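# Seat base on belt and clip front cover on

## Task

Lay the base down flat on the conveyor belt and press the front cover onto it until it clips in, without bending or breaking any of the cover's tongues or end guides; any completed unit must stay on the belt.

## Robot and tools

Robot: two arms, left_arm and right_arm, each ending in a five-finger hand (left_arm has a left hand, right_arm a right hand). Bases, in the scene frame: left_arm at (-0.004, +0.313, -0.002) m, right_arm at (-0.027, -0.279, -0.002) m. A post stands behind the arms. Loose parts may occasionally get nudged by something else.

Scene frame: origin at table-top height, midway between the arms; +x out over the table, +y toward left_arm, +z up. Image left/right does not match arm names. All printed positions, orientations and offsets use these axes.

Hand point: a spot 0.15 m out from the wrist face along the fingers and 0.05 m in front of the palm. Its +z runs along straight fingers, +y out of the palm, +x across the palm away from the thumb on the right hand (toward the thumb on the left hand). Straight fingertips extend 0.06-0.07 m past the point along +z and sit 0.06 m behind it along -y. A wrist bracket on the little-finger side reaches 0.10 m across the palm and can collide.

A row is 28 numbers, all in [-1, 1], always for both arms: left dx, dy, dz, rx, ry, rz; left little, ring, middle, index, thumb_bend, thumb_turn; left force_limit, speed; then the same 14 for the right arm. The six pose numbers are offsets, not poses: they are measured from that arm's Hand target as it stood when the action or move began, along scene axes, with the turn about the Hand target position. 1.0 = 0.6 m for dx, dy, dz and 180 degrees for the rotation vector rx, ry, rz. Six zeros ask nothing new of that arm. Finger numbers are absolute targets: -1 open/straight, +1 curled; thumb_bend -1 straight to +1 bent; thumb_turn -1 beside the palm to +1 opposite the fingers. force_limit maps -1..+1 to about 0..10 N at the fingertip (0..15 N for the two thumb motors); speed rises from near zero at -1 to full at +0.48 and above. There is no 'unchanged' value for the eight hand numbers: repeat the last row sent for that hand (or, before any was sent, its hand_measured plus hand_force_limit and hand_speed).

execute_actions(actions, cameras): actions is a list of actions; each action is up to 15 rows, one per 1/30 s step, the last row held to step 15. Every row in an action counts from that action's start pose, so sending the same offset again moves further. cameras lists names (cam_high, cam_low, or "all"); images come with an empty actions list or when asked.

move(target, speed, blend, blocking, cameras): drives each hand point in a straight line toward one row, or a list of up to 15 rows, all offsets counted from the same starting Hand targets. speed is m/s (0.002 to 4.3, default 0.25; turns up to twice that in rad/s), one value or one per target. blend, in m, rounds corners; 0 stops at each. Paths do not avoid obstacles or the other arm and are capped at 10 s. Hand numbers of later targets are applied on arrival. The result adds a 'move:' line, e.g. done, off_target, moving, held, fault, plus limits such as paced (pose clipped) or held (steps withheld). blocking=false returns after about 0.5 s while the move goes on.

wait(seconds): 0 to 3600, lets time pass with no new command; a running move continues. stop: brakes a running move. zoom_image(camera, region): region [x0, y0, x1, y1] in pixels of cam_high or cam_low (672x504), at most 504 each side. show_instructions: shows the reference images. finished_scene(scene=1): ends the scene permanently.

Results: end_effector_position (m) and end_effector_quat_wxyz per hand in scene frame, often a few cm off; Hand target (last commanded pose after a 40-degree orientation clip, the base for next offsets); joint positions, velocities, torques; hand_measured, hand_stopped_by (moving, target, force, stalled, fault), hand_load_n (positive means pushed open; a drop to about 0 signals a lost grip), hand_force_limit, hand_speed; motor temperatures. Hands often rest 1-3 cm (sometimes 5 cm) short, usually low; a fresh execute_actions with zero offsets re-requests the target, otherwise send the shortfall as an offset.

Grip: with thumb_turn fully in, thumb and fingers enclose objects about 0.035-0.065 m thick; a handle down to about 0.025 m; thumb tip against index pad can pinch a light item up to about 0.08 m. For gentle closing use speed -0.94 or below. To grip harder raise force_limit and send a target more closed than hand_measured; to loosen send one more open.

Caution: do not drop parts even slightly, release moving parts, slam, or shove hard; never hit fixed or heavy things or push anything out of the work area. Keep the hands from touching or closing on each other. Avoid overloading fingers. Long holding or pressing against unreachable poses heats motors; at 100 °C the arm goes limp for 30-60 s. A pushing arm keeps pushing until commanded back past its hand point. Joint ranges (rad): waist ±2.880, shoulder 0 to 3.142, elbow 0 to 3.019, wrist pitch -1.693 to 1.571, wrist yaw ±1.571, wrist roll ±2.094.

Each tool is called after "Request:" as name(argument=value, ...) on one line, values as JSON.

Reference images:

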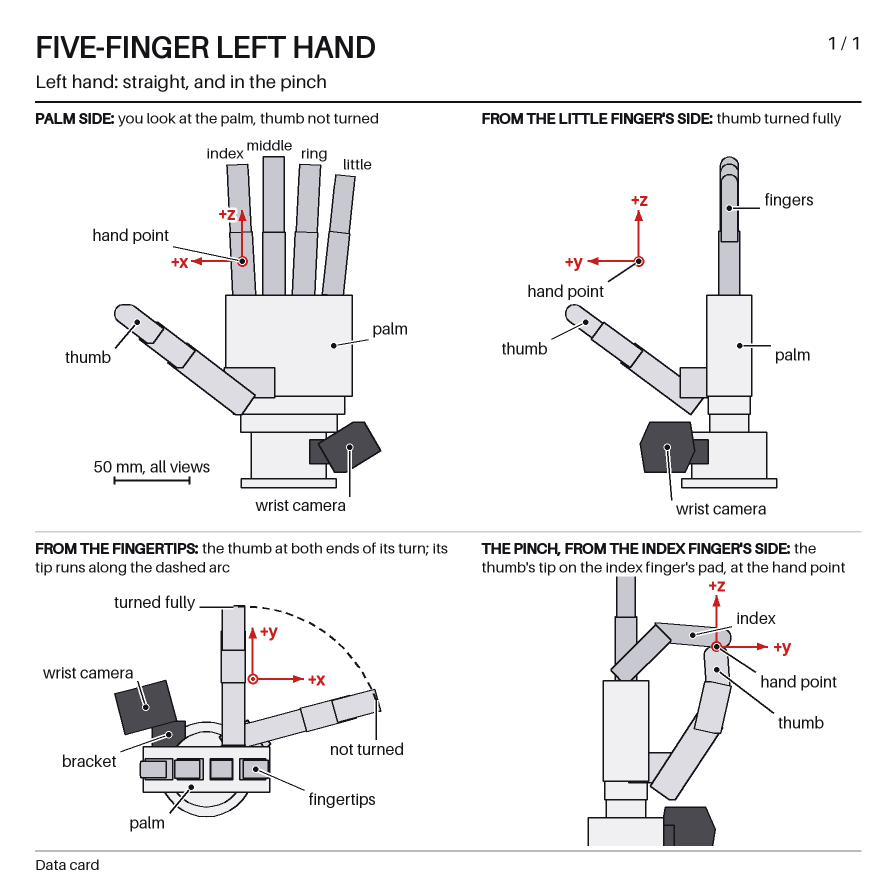

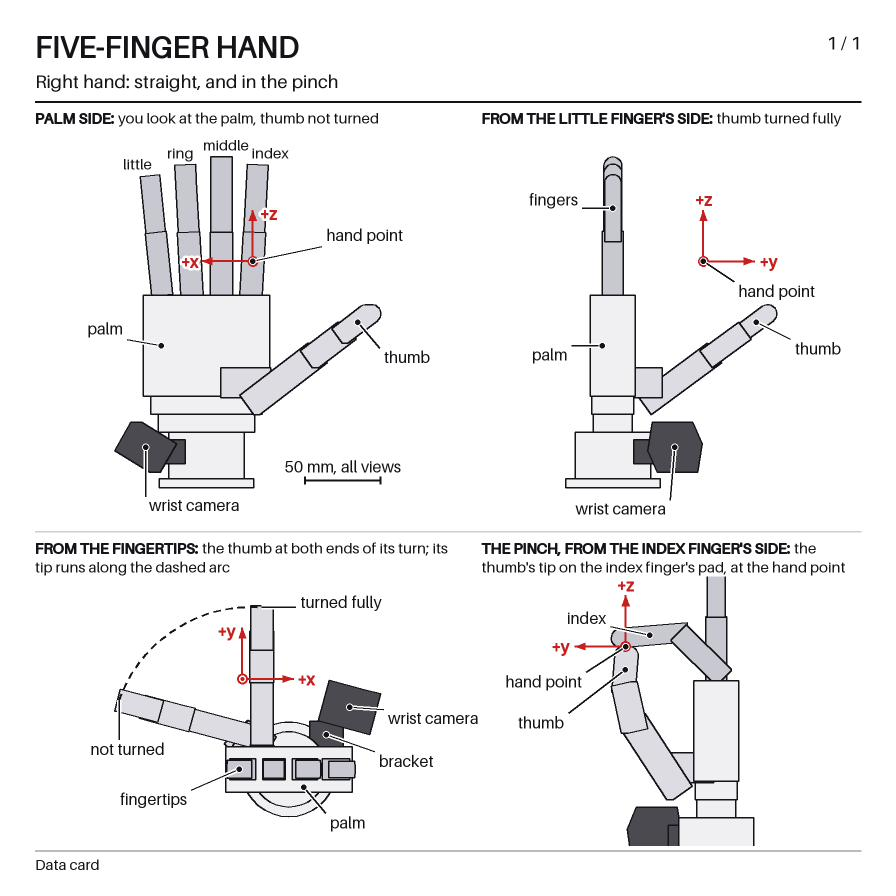

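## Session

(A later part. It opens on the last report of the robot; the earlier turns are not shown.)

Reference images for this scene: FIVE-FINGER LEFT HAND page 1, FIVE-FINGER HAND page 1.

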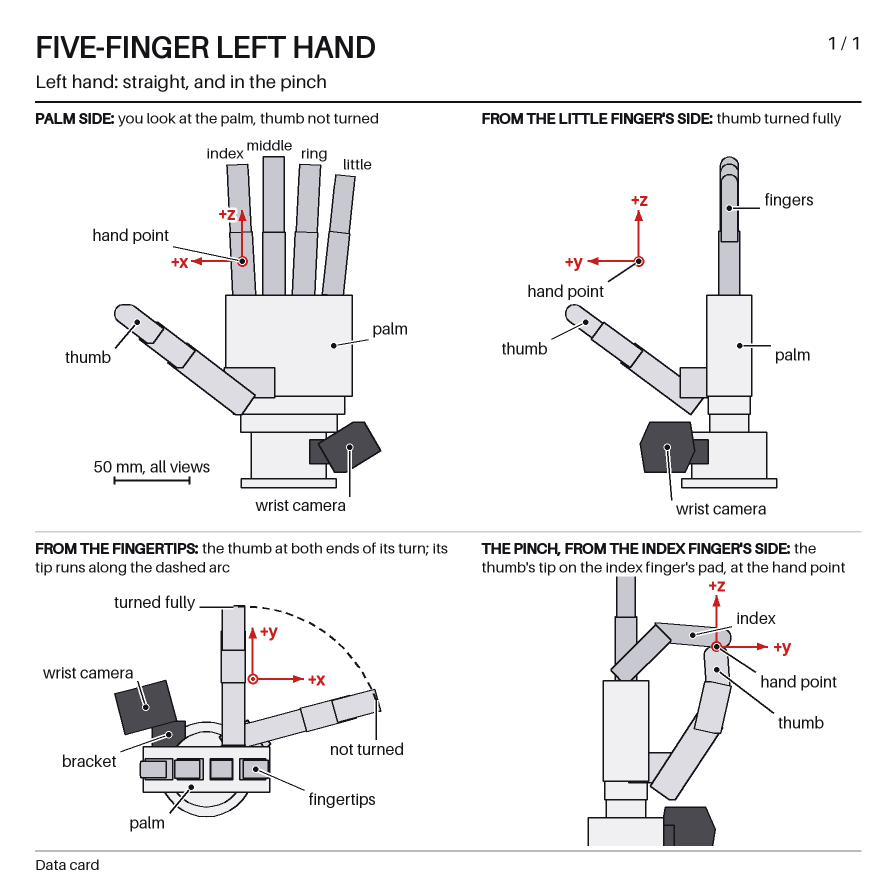

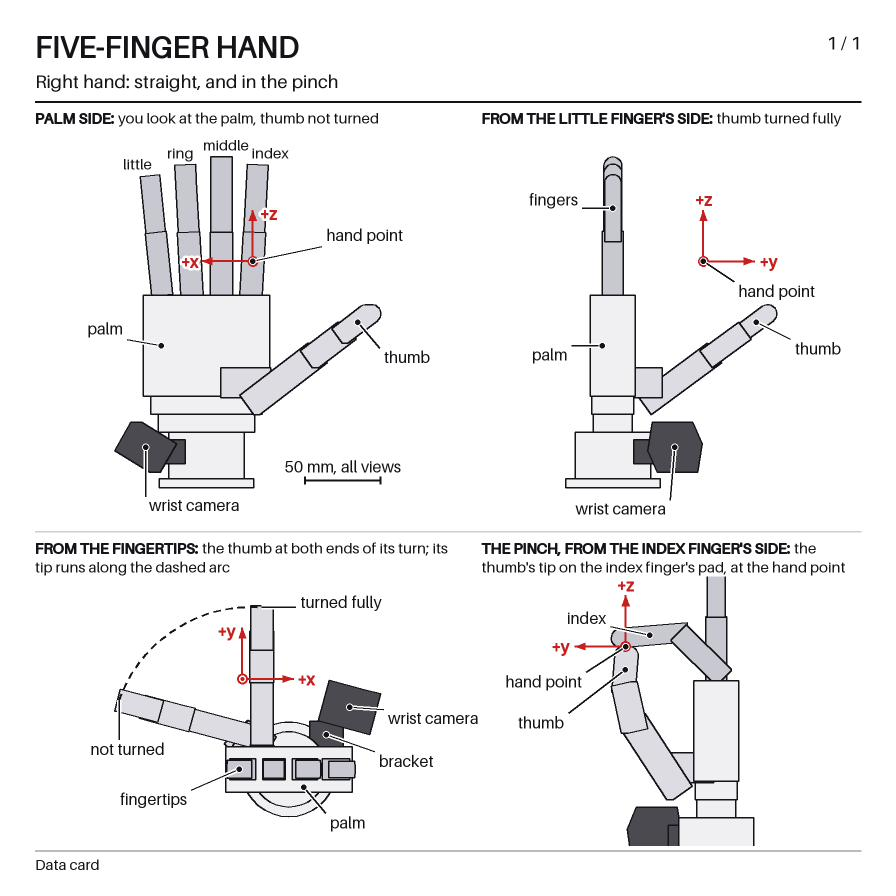

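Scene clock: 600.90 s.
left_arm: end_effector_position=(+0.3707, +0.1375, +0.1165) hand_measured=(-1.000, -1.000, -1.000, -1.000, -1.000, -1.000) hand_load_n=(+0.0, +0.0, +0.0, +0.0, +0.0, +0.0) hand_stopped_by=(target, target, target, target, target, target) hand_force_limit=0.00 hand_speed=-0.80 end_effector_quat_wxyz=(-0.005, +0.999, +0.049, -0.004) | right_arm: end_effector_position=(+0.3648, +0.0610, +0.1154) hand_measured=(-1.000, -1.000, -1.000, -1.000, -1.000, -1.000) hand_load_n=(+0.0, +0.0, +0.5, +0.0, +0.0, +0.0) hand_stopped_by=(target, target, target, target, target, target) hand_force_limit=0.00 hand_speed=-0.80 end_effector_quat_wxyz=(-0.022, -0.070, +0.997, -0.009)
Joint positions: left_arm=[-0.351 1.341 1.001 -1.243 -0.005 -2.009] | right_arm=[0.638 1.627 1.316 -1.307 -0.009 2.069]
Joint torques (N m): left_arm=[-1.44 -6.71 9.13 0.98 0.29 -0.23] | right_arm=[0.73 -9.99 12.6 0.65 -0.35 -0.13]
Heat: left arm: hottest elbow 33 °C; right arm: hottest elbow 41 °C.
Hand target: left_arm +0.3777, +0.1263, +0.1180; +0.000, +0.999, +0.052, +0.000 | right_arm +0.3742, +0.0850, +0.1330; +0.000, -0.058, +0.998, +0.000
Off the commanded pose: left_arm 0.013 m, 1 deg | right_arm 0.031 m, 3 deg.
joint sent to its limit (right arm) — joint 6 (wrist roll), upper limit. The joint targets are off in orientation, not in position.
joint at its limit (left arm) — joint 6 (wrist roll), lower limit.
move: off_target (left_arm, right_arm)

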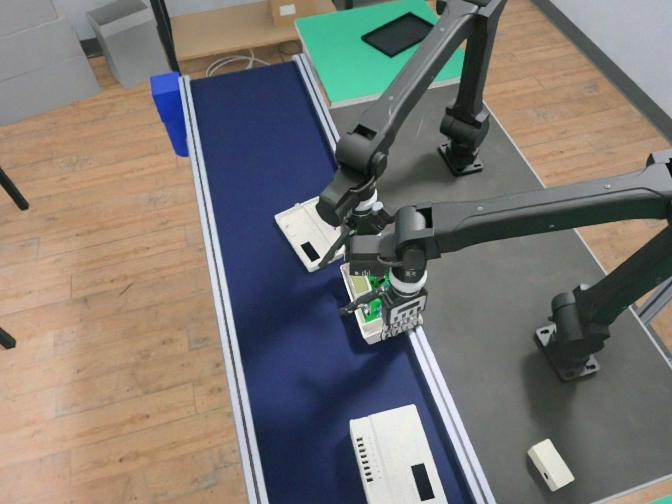

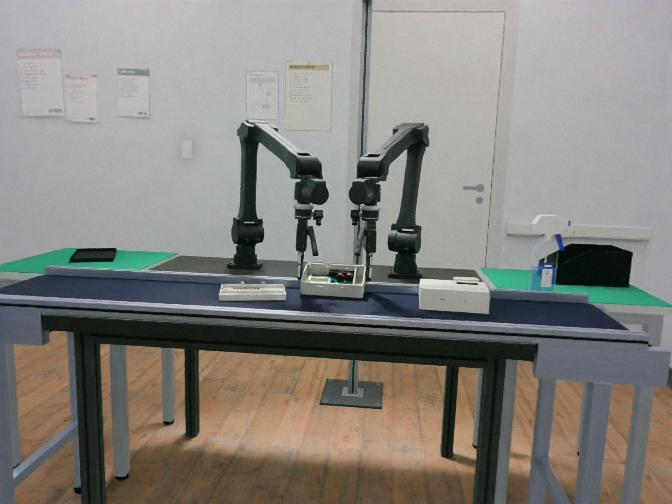

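Request:
move(target=[[0,-0.025,0,0,0,0,-1,-1,-1,-1,-1,-1,0,-0.8,0.0,0.025,-0.0,0,0,0,-1,-1,-1,-1,-1,-1,0,-0.8],[0,-0.03,0.05,0,0,0,-1,-1,-1,-1,-1,-1,0,-0.8,0.0,0.03,0.05,0,0,0,-1,-1,-1,-1,-1,-1,0,-0.8]], speed=0.05, cameras=["all"])

Request:
zoom_image(camera="cam_low", region=[240, 200, 420, 320])

Request:
zoom_image(camera="cam_high", region=[300, 190, 460, 370])

Scene clock: 611.73 s.
left_arm: end_effector_position=(+0.3692, +0.1346, +0.1139) hand_measured=(-1.000, -1.000, -1.000, -1.000, -1.000, -1.000) hand_load_n=(+0.0, +0.0, +0.0, -0.5, +0.0, +0.0) hand_stopped_by=(target, target, target, target, target, target) hand_force_limit=0.00 hand_speed=-0.80 end_effector_quat_wxyz=(-0.008, +0.999, +0.045, -0.006) | right_arm: end_effector_position=(+0.3692, +0.0624, +0.1141) hand_measured=(-1.000, -1.000, -1.000, -1.000, -1.000, -1.000) hand_load_n=(+0.0, +0.0, +0.0, +0.0, +0.0, +0.0) hand_stopped_by=(target, target, target, target, target, target) hand_force_limit=0.00 hand_speed=-0.80 end_effector_quat_wxyz=(-0.021, -0.069, +0.997, -0.012)
Joint positions: left_arm=[-0.361 1.347 1.001 -1.243 -0.01 -2.01] | right_arm=[0.638 1.639 1.327 -1.307 -0.002 2.071]
Joint torques (N m): left_arm=[-0.03 -8.06 7.65 0.51 0.19 0.05] | right_arm=[-0.73 -11.46 8.29 0.54 -0.22 -0.18]
Heat: left arm: hottest elbow 33 °C; right arm: hottest elbow 41 °C.
Hand target: left_arm +0.3691, +0.1342, +0.1144; -0.006, +0.999, +0.045, -0.007 (not the last commanded pose) | right_arm +0.3683, +0.0629, +0.1148; -0.022, -0.069, +0.997, -0.010 (not the last commanded pose)
Off the commanded pose: left_arm 0.044 m, 1 deg | right_arm 0.064 m, 3 deg.
move: held (left_arm, right_arm; a check stopped the path); path passed 0 of 2 targets; limits=held
pose unreachable (left arm): on one or more control steps of this call, first in action 0 (counted from 0), this arm could not follow its commanded pose, so it was not sent that pose on those steps. It may still have moved: this result reports where it is.
cause: moving toward the commanded pose would bring a part of the arm too close to another arm (a part of this arm just beyond joint 4 (wrist pitch) and a part of the right arm just beyond its joint 4 (wrist pitch), at the place that arm was heading or pushing toward when its own hold began).
pose unreachable (right arm): on one or more control steps of this call, first in action 0 (counted from 0), this arm could not follow its commanded pose, so it was not sent that pose on those steps. It may still have moved: this result reports where it is.
cause: moving toward the commanded pose would bring a part of the arm too close to another arm (a part of this arm just beyond joint 4 (wrist pitch) and a part of the left arm just beyond its joint 4 (wrist pitch), along the way the arms are being sent, or toward where that arm still pushes).

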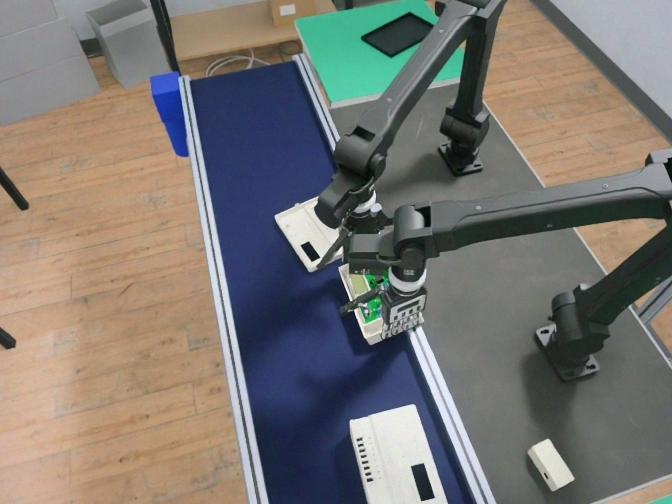

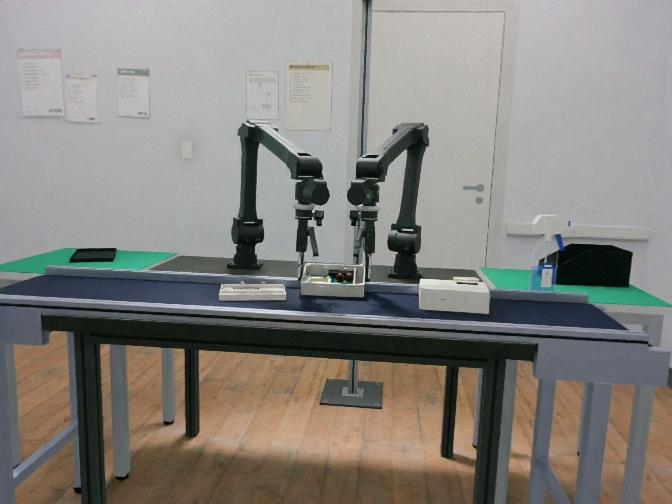

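Scaled by 2.800 from the camera's image (finer frame: 960x720).

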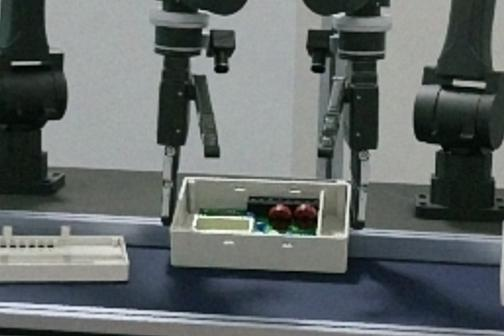

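Scaled by 2.800 from the camera's image (finer frame: 960x720).

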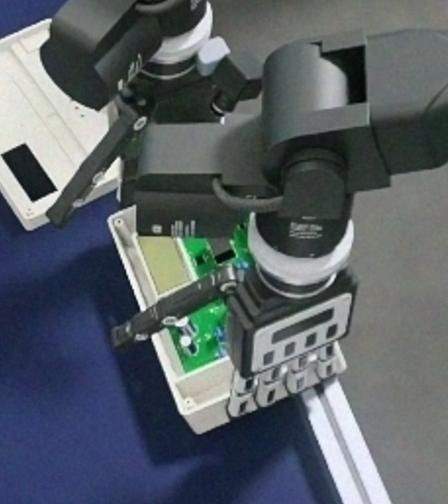

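Request:
move(target=[[0,0.12,0.02,0,0,0,-1,-1,-1,-1,-1,-1,0,-0.8,0.0,-0.12,0.02,0,0,0,-1,-1,-1,-1,-1,-1,0,-0.8],[0,0.125,0.0,0,0,0,-0.5,-0.5,-0.5,-0.5,-1,-1,0,-0.3,0.0,-0.125,0.0,0,0,0,-0.5,-0.5,-0.5,-0.5,-1,-1,0,-0.3]], speed=0.08, cameras=["all"])

Request:
zoom_image(camera="cam_low", region=[220, 180, 440, 320])

Request:
zoom_image(camera="cam_high", region=[300, 190, 460, 370])

Scene clock: 678.77 s.
left_arm: end_effector_position=(+0.3690, +0.2050, +0.1153) hand_measured=(-0.500, -0.500, -0.500, -0.500, -1.000, -1.000) hand_load_n=(+0.0, +0.0, +0.0, +0.0, +0.0, +0.0) hand_stopped_by=(target, target, target, target, target, target) hand_force_limit=0.00 hand_speed=-0.30 end_effector_quat_wxyz=(-0.006, +0.999, +0.046, -0.010) | right_arm: end_effector_position=(+0.3640, -0.0077, +0.1104) hand_measured=(-0.500, -0.500, -0.500, -0.500, -1.000, -1.000) hand_load_n=(+0.0, +0.0, +0.0, +0.0, +0.0, +0.0) hand_stopped_by=(target, target, target, target, target, target) hand_force_limit=0.00 hand_speed=-0.30 end_effector_quat_wxyz=(-0.030, -0.070, +0.997, -0.013)
Joint positions: left_arm=[-0.165 1.301 0.963 -1.254 -0.009 -1.817] | right_arm=[0.512 1.547 1.207 -1.295 -0.002 1.943]
Joint torques (N m): left_arm=[0.79 -7.71 7.02 0.88 0 0.21] | right_arm=[-2.49 -9.99 8.13 0.84 0.1 -0.26]
Heat: left arm: hottest elbow 32 °C; right arm: hottest elbow 36 °C.
Hand target: left_arm +0.3692, +0.2092, +0.1144; -0.006, +0.999, +0.045, -0.007 | right_arm +0.3683, -0.0121, +0.1148; -0.021, -0.069, +0.997, -0.010
Off the commanded pose: left_arm 0.004 m, 0 deg | right_arm 0.008 m, 1 deg.
move: done

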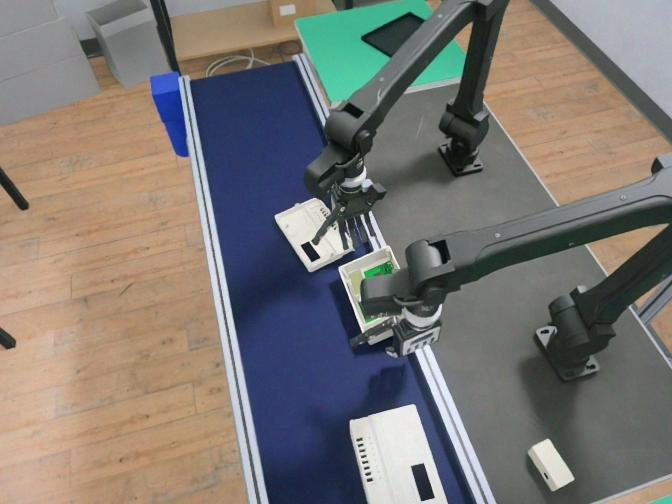

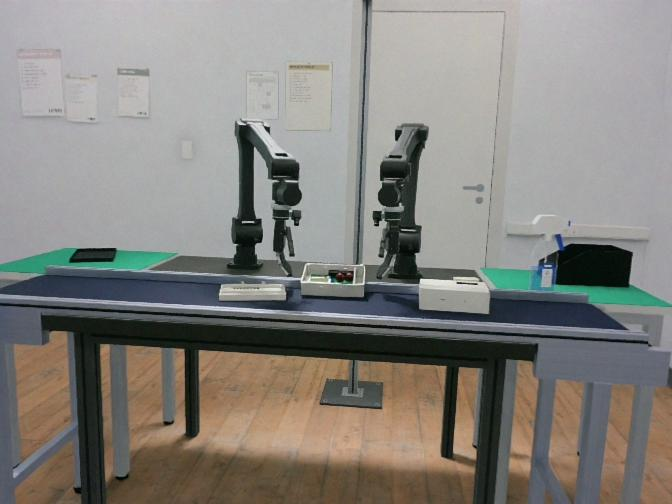

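Scaled by 2.291 from the camera's image (finer frame: 960x720).

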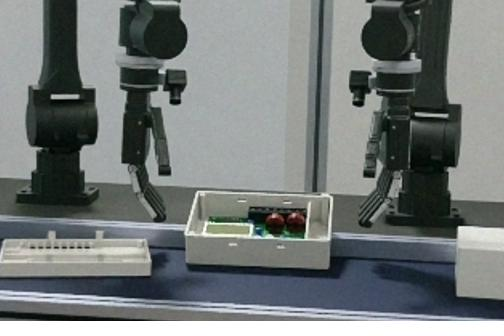

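Scaled by 2.800 from the camera's image (finer frame: 960x720).

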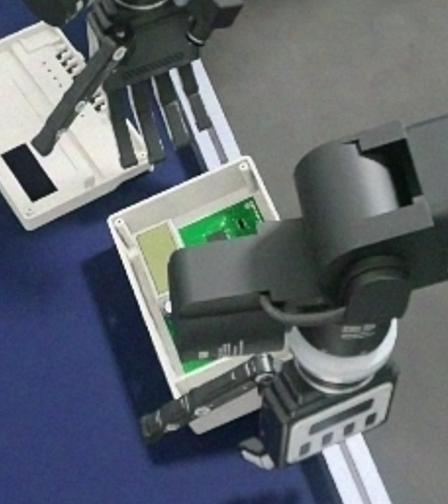

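Request:
zoom_image(camera="cam_low", region=[280, 240, 380, 315])

Request:
zoom_image(camera="cam_high", region=[320, 230, 420, 360])

Scaled by 5.040 from the camera's image (finer frame: 960x720).

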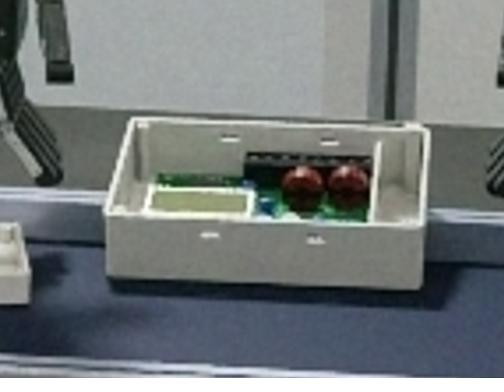

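Scaled by 3.877 from the camera's image (finer frame: 960x720).

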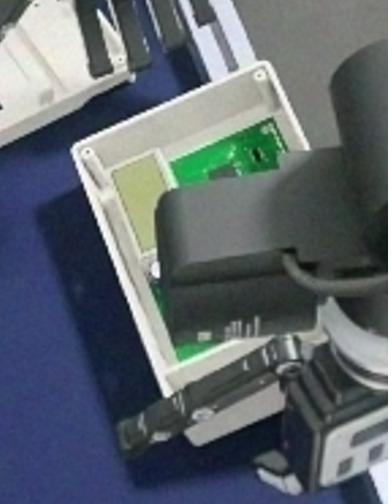

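Request:
move(target=[[0.022,-0.02,-0.03,0,0,0,-0.5,-0.5,-0.5,-0.5,-1,-1,0,-0.3,0.025,-0.01,-0.022,0,0,0,-0.5,-0.5,-0.5,-0.5,-1,-1,0,-0.3],[0.022,-0.05,-0.03,0,0,0,-0.5,-0.5,-0.5,-0.5,-1,-1,0,-0.3,0.025,0.025,-0.022,0,0,0,-0.5,-0.5,-0.5,-0.5,-1,-1,0,-0.3]], speed=0.06, cameras=["all"])

Request:
zoom_image(camera="cam_low", region=[240, 200, 420, 320])

Request:
zoom_image(camera="cam_high", region=[300, 190, 460, 370])

Scene clock: 736.83 s.
left_arm: end_effector_position=(+0.3785, +0.1838, +0.0991) hand_measured=(-0.500, -0.500, -0.500, -0.500, -1.000, -1.000) hand_load_n=(+0.0, +0.0, +0.0, +0.0, +0.0, +0.0) hand_stopped_by=(target, target, target, target, target, target) hand_force_limit=0.00 hand_speed=-0.30 end_effector_quat_wxyz=(-0.006, +0.999, +0.043, -0.007) | right_arm: end_effector_position=(+0.3721, -0.0081, +0.0909) hand_measured=(-0.500, -0.500, -0.500, -0.500, -1.000, -1.000) hand_load_n=(+0.0, +0.0, +0.0, +0.0, +0.0, +0.0) hand_stopped_by=(target, target, target, target, target, target) hand_force_limit=0.00 hand_speed=-0.30 end_effector_quat_wxyz=(-0.036, -0.070, +0.997, -0.015)
Joint positions: left_arm=[-0.22 1.35 0.963 -1.2 -0.009 -1.865] | right_arm=[0.502 1.592 1.207 -1.265 -0.002 1.933]
Joint torques (N m): left_arm=[-0.79 -6.95 7.94 0.92 0.07 -0.1] | right_arm=[-0.5 -9.99 10.85 0.54 0.04 -0.08]
Motor temperatures (°C): left_arm=[22 25 31 21 25 24] | right_arm=[28 26 35 24 23 22]
Heat: left arm: hottest elbow 31 °C; right arm: hottest elbow 35 °C.
Hand target: left_arm +0.3824, +0.1791, +0.0965; -0.006, +0.999, +0.045, -0.007 | right_arm +0.3834, +0.0028, +0.1015; -0.022, -0.069, +0.997, -0.010
Off the commanded pose: left_arm 0.007 m, 0 deg | right_arm 0.019 m, 2 deg.
move: off_target (right_arm)

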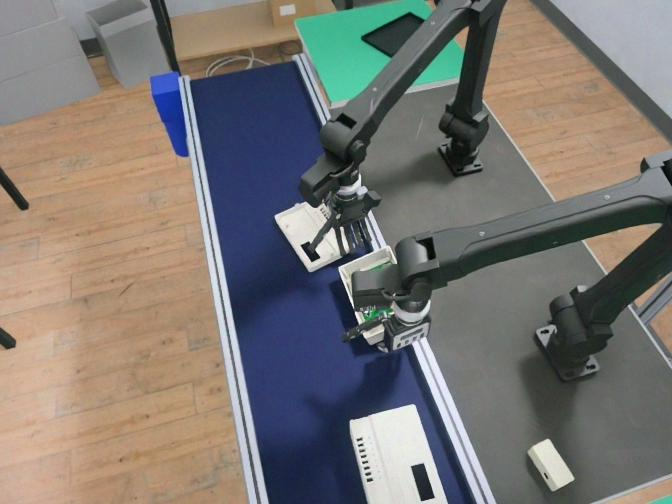

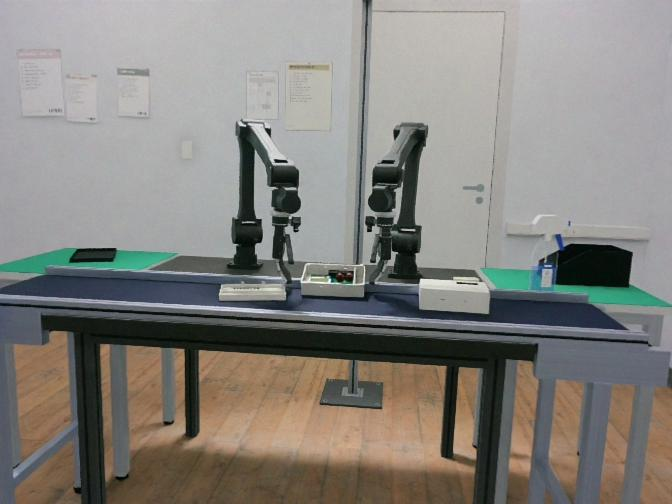

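Scaled by 2.800 from the camera's image (finer frame: 960x720).

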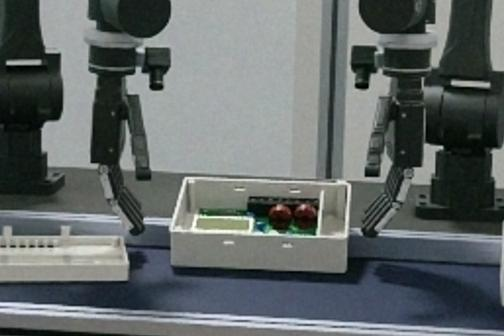

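Scaled by 2.800 from the camera's image (finer frame: 960x720).

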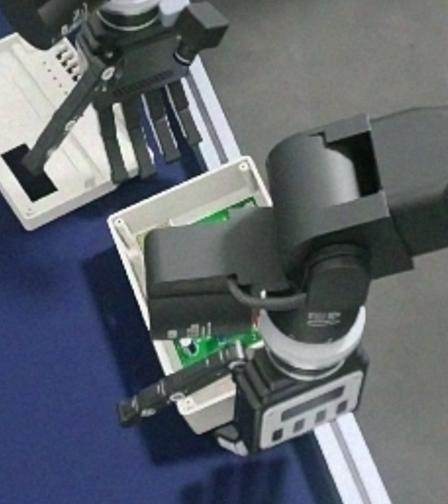

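Request:
move(target=[0.0,-0.02,0.0,0,0,0,-0.5,-0.5,-0.5,-0.5,-1,-1,0,-0.3,0.015,0.045,0.01,0,0,0,-0.5,-0.5,-0.5,-0.5,-1,-1,0,-0.3], speed=0.06, cameras=["all"])

Request:
zoom_image(camera="cam_low", region=[240, 200, 420, 320])

Request:
zoom_image(camera="cam_high", region=[300, 190, 460, 370])

Scene clock: 750.13 s.
left_arm: end_effector_position=(+0.3761, +0.1734, +0.0965) hand_measured=(-0.500, -0.500, -0.500, -0.500, -1.000, -1.000) hand_load_n=(+0.0, +0.0, +0.0, +0.5, +0.0, +0.0) hand_stopped_by=(target, target, target, target, target, target) hand_force_limit=0.00 hand_speed=-0.30 end_effector_quat_wxyz=(-0.008, +0.999, +0.044, -0.010) | right_arm: end_effector_position=(+0.3783, +0.0156, +0.0915) hand_measured=(-0.500, -0.500, -0.500, -0.500, -1.000, -1.000) hand_load_n=(+0.0, +0.5, +0.0, +0.0, +0.0, +0.0) hand_stopped_by=(target, target, target, target, target, target) hand_force_limit=0.00 hand_speed=-0.30 end_effector_quat_wxyz=(-0.038, -0.070, +0.997, -0.018)
Joint positions: left_arm=[-0.25 1.357 0.963 -1.2 -0.009 -1.898] | right_arm=[0.542 1.636 1.264 -1.282 -0.002 1.973]
Joint torques (N m): left_arm=[-0.97 -7 8.49 0.91 0.1 -0.11] | right_arm=[-0.32 -10.23 12.42 0.32 -0.06 -0.05]
Heat: left arm: hottest elbow 31 °C; right arm: hottest elbow 36 °C.
Hand target: left_arm +0.3825, +0.1672, +0.0965; -0.006, +0.999, +0.045, -0.007 | right_arm +0.3923, +0.0298, +0.1074; -0.022, -0.069, +0.997, -0.010
Off the commanded pose: left_arm 0.009 m, 0 deg | right_arm 0.026 m, 2 deg.
move: off_target (right_arm)

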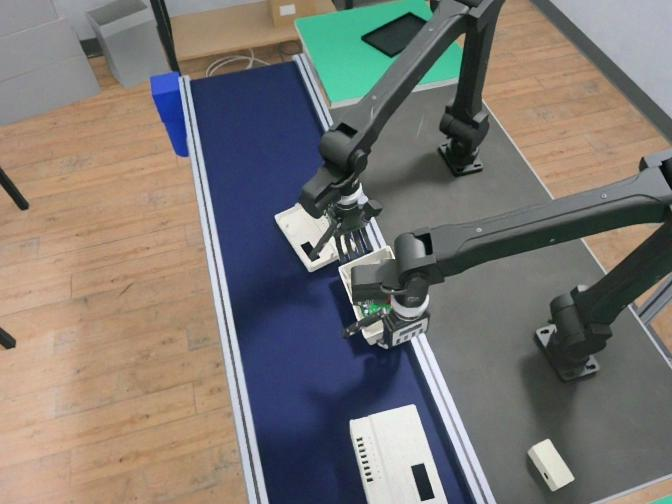

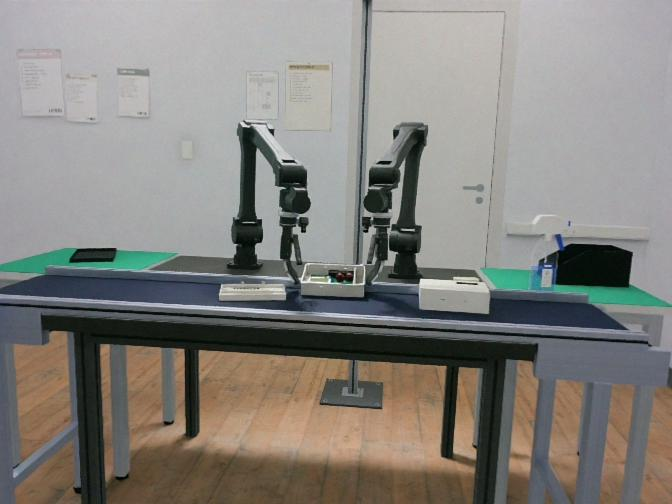

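Scaled by 2.800 from the camera's image (finer frame: 960x720).

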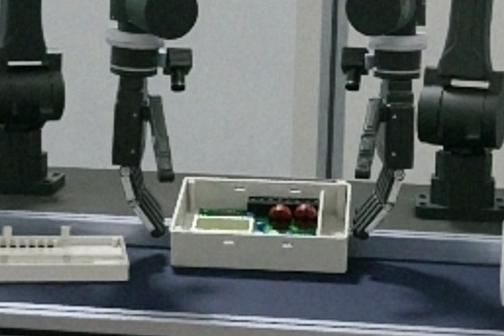

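Scaled by 2.800 from the camera's image (finer frame: 960x720).

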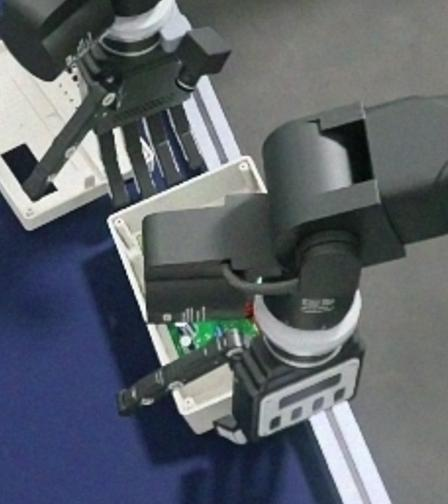

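Request:
move(target=[[0.0,-0.02,0.0,0,0,0,-0.5,-0.5,-0.5,-0.5,-1,-1,0,-0.3,0.0,0.02,0.008,0,0,0,-0.5,-0.5,-0.5,-0.5,-1,-1,0,-0.3],[0.0,-0.045,0.0,0,0,0,-0.5,-0.5,-0.5,-0.5,-1,-1,0,-0.3,0.0,0.045,0.008,0,0,0,-0.5,-0.5,-0.5,-0.5,-1,-1,0,-0.3]], speed=0.05, cameras=["all"])

Request:
zoom_image(camera="cam_low", region=[240, 200, 420, 320])

Request:
zoom_image(camera="cam_high", region=[300, 190, 460, 370])

Scene clock: 763.00 s.
left_arm: end_effector_position=(+0.3745, +0.1629, +0.0926) hand_measured=(-0.500, -0.500, -0.500, -0.500, -1.000, -1.000) hand_load_n=(+0.0, +2.0, +2.0, +0.0, +0.0, +0.0) hand_stopped_by=(target, target, target, target, target, target) hand_force_limit=0.00 hand_speed=-0.30 end_effector_quat_wxyz=(-0.019, +0.998, +0.055, -0.009) | right_arm: end_effector_position=(+0.3826, +0.0256, +0.0952) hand_measured=(-0.500, -0.500, -0.500, -0.500, -1.000, -1.000) hand_load_n=(+0.0, +0.0, +5.5, +0.0, +0.0, +0.0) hand_stopped_by=(target, target, target, target, target, target) hand_force_limit=0.00 hand_speed=-0.30 end_effector_quat_wxyz=(-0.041, -0.056, +0.997, -0.028)
Joint positions: left_arm=[-0.295 1.365 0.963 -1.199 -0.031 -1.965] | right_arm=[0.564 1.661 1.309 -1.317 0.01 2.024]
Joint torques (N m): left_arm=[-2.61 -6.36 9.94 0.79 1.14 -0.12] | right_arm=[1.79 -10.4 12.74 0.61 -0.71 -0.11]
Heat: left arm: hottest elbow 32 °C; right arm: hottest elbow 38 °C.
Hand target: left_arm +0.3824, +0.1401, +0.0965; -0.006, +0.999, +0.045, -0.007 | right_arm +0.3923, +0.0569, +0.1122; -0.022, -0.069, +0.997, -0.010
Off the commanded pose: left_arm 0.024 m, 2 deg | right_arm 0.037 m, 3 deg.
move: off_target (left_arm, right_arm)

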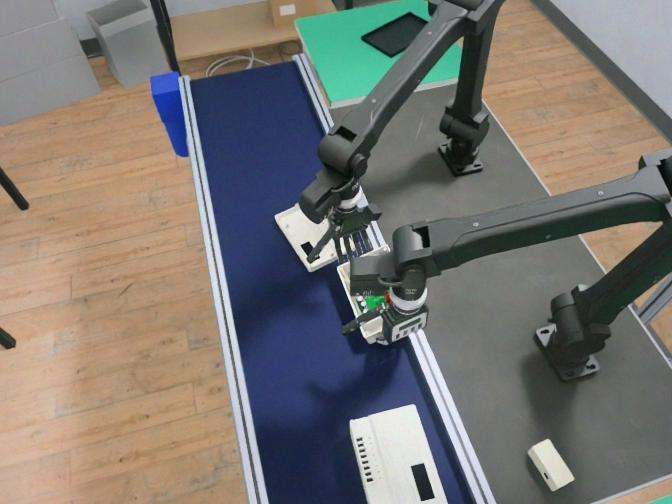

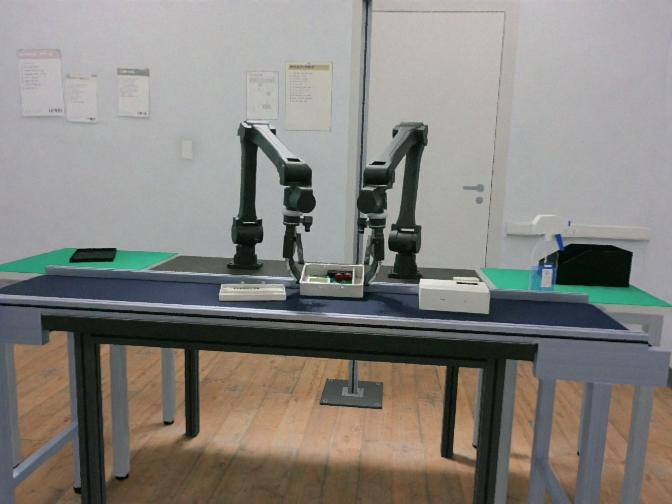

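Scaled by 2.800 from the camera's image (finer frame: 960x720).

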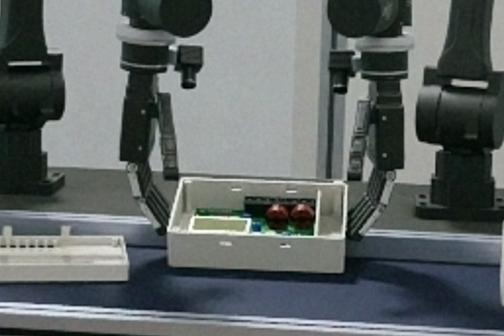

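Scaled by 2.800 from the camera's image (finer frame: 960x720).

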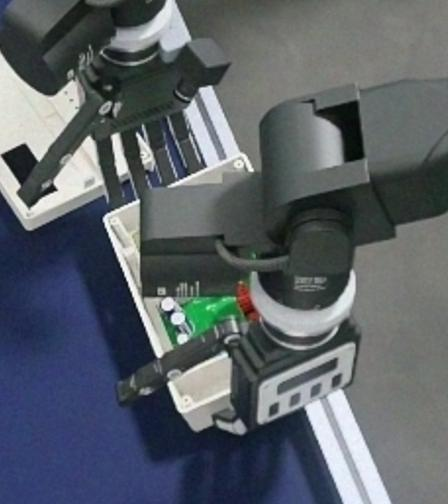

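Request:
move(target=[0.0,0,0.0,0,0,0,-0.2,-0.3,-0.5,-0.2,-1,-1,-0.4,-0.92,0.0,0,0.0,0,0,0,-0.2,-0.2,-0.5,-0.2,-1,-1,-0.4,-0.92], speed=0.05)

Scene clock: 775.73 s.
left_arm: end_effector_position=(+0.3743, +0.1627, +0.0908) hand_measured=(-0.456, -0.494, -0.500, -0.396, -1.000, -1.000) hand_load_n=(+1.5, +0.5, +0.0, +2.0, +0.0, +0.0) hand_stopped_by=(force, force, target, force, target, target) hand_force_limit=-0.40 hand_speed=-0.92 end_effector_quat_wxyz=(-0.021, +0.998, +0.056, -0.011) | right_arm: end_effector_position=(+0.3840, +0.0248, +0.0939) hand_measured=(-0.344, -0.442, -0.500, -0.464, -1.000, -1.000) hand_load_n=(+3.0, +1.5, +0.5, +1.0, +0.0, +0.0) hand_stopped_by=(force, force, target, force, target, target) hand_force_limit=-0.40 hand_speed=-0.92 end_effector_quat_wxyz=(-0.040, -0.053, +0.997, -0.031)
Joint positions: left_arm=[-0.297 1.37 0.963 -1.199 -0.032 -1.968] | right_arm=[0.564 1.664 1.31 -1.317 0.015 2.031]
Joint torques (N m): left_arm=[-2.55 -6.71 9.92 0.79 1.18 -0.1] | right_arm=[1.73 -10.52 12.79 0.65 -0.89 -0.15]
Heat: left arm: hottest elbow 32 °C; right arm: hottest elbow 39 °C.
Hand target: left_arm +0.3825, +0.1402, +0.0966; -0.006, +0.999, +0.045, -0.006 | right_arm +0.3923, +0.0568, +0.1122; -0.022, -0.069, +0.997, -0.010
Off the commanded pose: left_arm 0.025 m, 2 deg | right_arm 0.038 m, 4 deg.
move: done

Request:
move(target=[[0.0,-0.025,0.0,0,0,0,-0.2,-0.3,-0.5,-0.2,-1,-1,-0.4,-0.92,0.0,0.025,0.0,0,0,0,-0.2,-0.2,-0.5,-0.2,-1,-1,-0.4,-0.92],[0.0,-0.03,0.06,0,0,0,-0.2,-0.3,-0.5,-0.2,-1,-1,-0.4,-0.92,0.0,0.03,0.06,0,0,0,-0.2,-0.2,-0.5,-0.2,-1,-1,-0.4,-0.92]], speed=0.05, cameras=["all"])

Request:
zoom_image(camera="cam_low", region=[240, 200, 420, 320])

Request:
zoom_image(camera="cam_high", region=[300, 190, 460, 370])

Scene clock: 789.40 s.
left_arm: end_effector_position=(+0.3638, +0.1589, +0.1012) hand_measured=(-0.456, -0.494, -0.500, -0.396, -1.000, -1.000) hand_load_n=(+4.5, +0.5, +0.0, +4.5, +0.0, +0.0) hand_stopped_by=(force, force, target, force, target, target) hand_force_limit=-0.40 hand_speed=-0.92 end_effector_quat_wxyz=(-0.041, +0.997, +0.062, -0.036) | right_arm: end_effector_position=(+0.3770, +0.0278, +0.1093) hand_measured=(-0.344, -0.442, -0.500, -0.464, -1.000, -1.000) hand_load_n=(+7.0, +3.5, +0.0, +0.5, +0.0, +0.0) hand_stopped_by=(force, force, target, force, target, target) hand_force_limit=-0.40 hand_speed=-0.92 end_effector_quat_wxyz=(-0.062, -0.058, +0.995, -0.051)
Joint positions: left_arm=[-0.328 1.375 1.005 -1.299 -0.05 -2.015] | right_arm=[0.581 1.68 1.377 -1.427 0.026 2.037]
Joint torques (N m): left_arm=[-3.31 -8.94 12.79 0.65 2.09 -0.02] | right_arm=[2.9 -12.34 14.87 1.02 -1.52 0.03]
Heat: left arm: hottest elbow 33 °C; right arm: hottest elbow 39 °C.
Hand target: left_arm +0.3825, +0.1222, +0.1325; -0.006, +0.999, +0.045, -0.006 | right_arm +0.3923, +0.0749, +0.1483; -0.021, -0.069, +0.997, -0.010
Off the commanded pose: left_arm 0.052 m, 6 deg | right_arm 0.063 m, 7 deg.
move: off_target (left_arm, right_arm)

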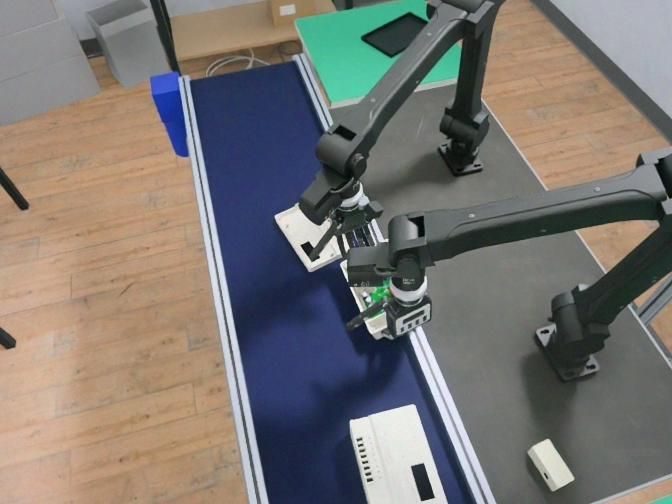

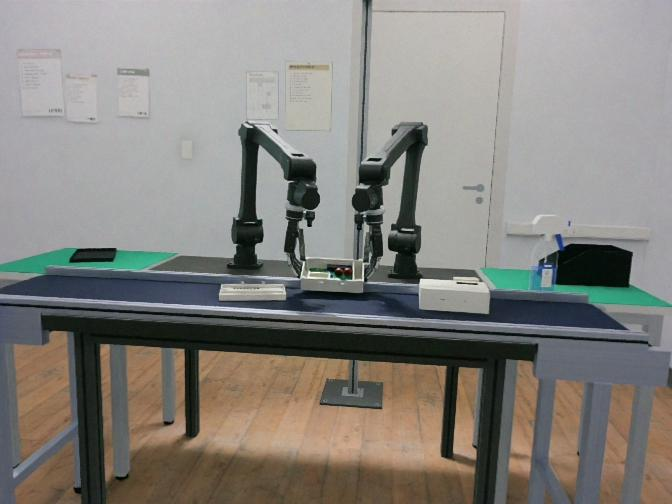

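Scaled by 2.800 from the camera's image (finer frame: 960x720).

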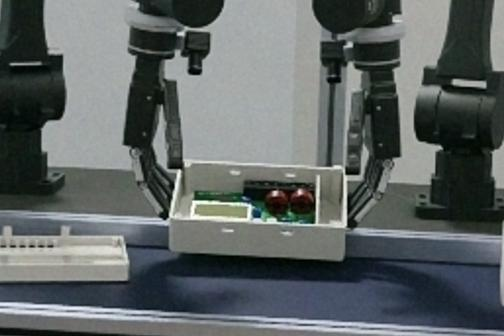

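Scaled by 2.800 from the camera's image (finer frame: 960x720).

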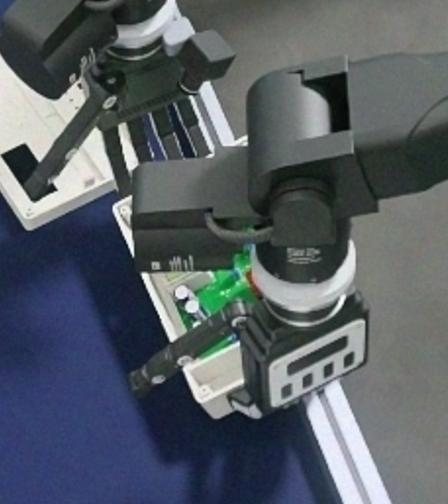

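Request:
move(target=[[0.0,0.0,0.03,0,0,0,-0.2,-0.3,-0.5,-0.2,-1,-1,-0.4,-0.92,0.0,0.0,0.03,0,0,0,-0.2,-0.2,-0.5,-0.2,-1,-1,-0.4,-0.92],[0.15,0.033,0.03,0,0,0,-0.2,-0.3,-0.5,-0.2,-1,-1,-0.4,-0.92,0.15,0.033,0.03,0,0,0,-0.2,-0.2,-0.5,-0.2,-1,-1,-0.4,-0.92]], speed=0.05, cameras=["all"], blend=0.01)

Request:
zoom_image(camera="cam_low", region=[240, 200, 420, 320])

Request:
zoom_image(camera="cam_high", region=[280, 190, 440, 370])

Scene clock: 815.43 s.
left_arm: end_effector_position=(+0.4527, +0.1776, +0.1242) hand_measured=(-0.456, -0.494, -0.500, -0.398, -1.000, -1.000) hand_load_n=(+5.5, +1.0, +0.0, +5.5, +0.0, +0.0) hand_stopped_by=(force, force, target, force, target, target) hand_force_limit=-0.40 hand_speed=-0.92 end_effector_quat_wxyz=(-0.043, +0.996, +0.070, -0.030) | right_arm: end_effector_position=(+0.4676, +0.0494, +0.1330) hand_measured=(-0.344, -0.442, -0.500, -0.464, -1.000, -1.000) hand_load_n=(+9.0, +4.0, +0.0, +0.0, -0.5, +0.0) hand_stopped_by=(force, force, target, force, target, target) hand_force_limit=-0.40 hand_speed=-0.92 end_effector_quat_wxyz=(-0.057, -0.062, +0.995, -0.052)
Joint positions: left_arm=[-0.23 1.551 1.258 -1.36 -0.065 -1.932] | right_arm=[0.528 1.887 1.73 -1.561 0.041 1.976]
Joint torques (N m): left_arm=[-2.49 -10.58 13.12 0.61 2.61 0.26] | right_arm=[2.14 -14.27 14.99 0.99 -1.98 0]
Motor temperatures (°C): left_arm=[22 25 37 21 29 24] | right_arm=[28 26 42 24 26 22]
Heat: left arm: hottest elbow 37 °C; right arm: hottest elbow 42 °C.
Hand target: left_arm +0.4724, +0.1418, +0.1505; -0.006, +0.999, +0.045, -0.007 | right_arm +0.4824, +0.0945, +0.1662; -0.022, -0.069, +0.997, -0.010
Off the commanded pose: left_arm 0.049 m, 6 deg | right_arm 0.058 m, 6 deg.
move: off_target (left_arm, right_arm); blend cut to 0.009 m at target 1

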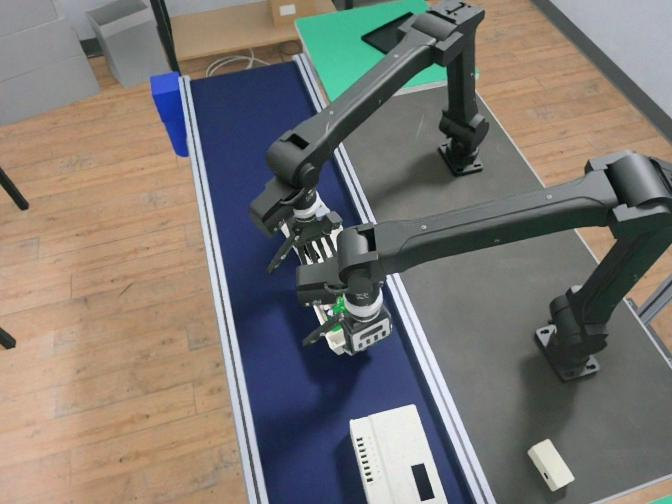

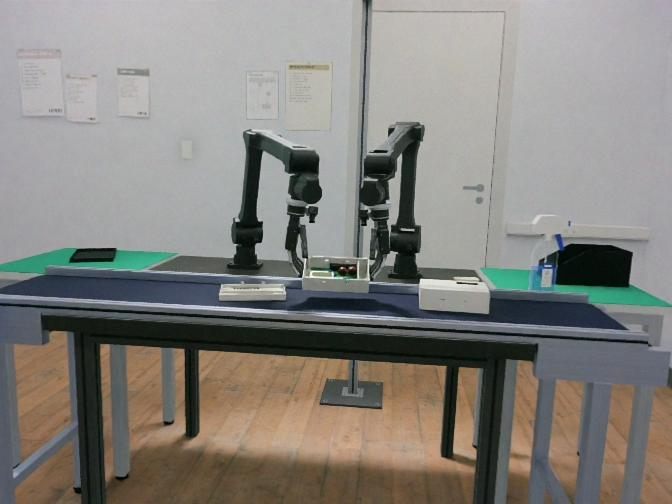

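Scaled by 2.800 from the camera's image (finer frame: 960x720).

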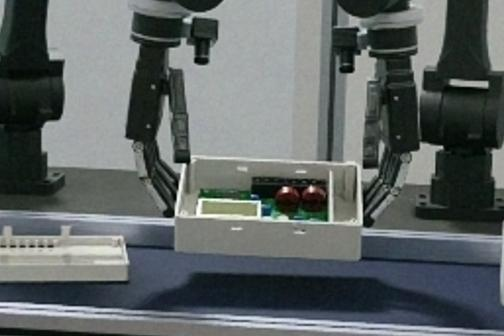

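Scaled by 2.800 from the camera's image (finer frame: 960x720).

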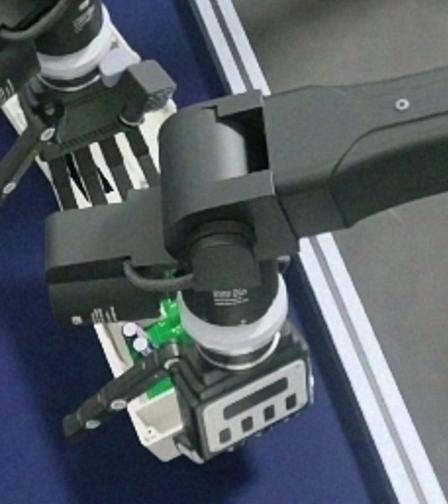

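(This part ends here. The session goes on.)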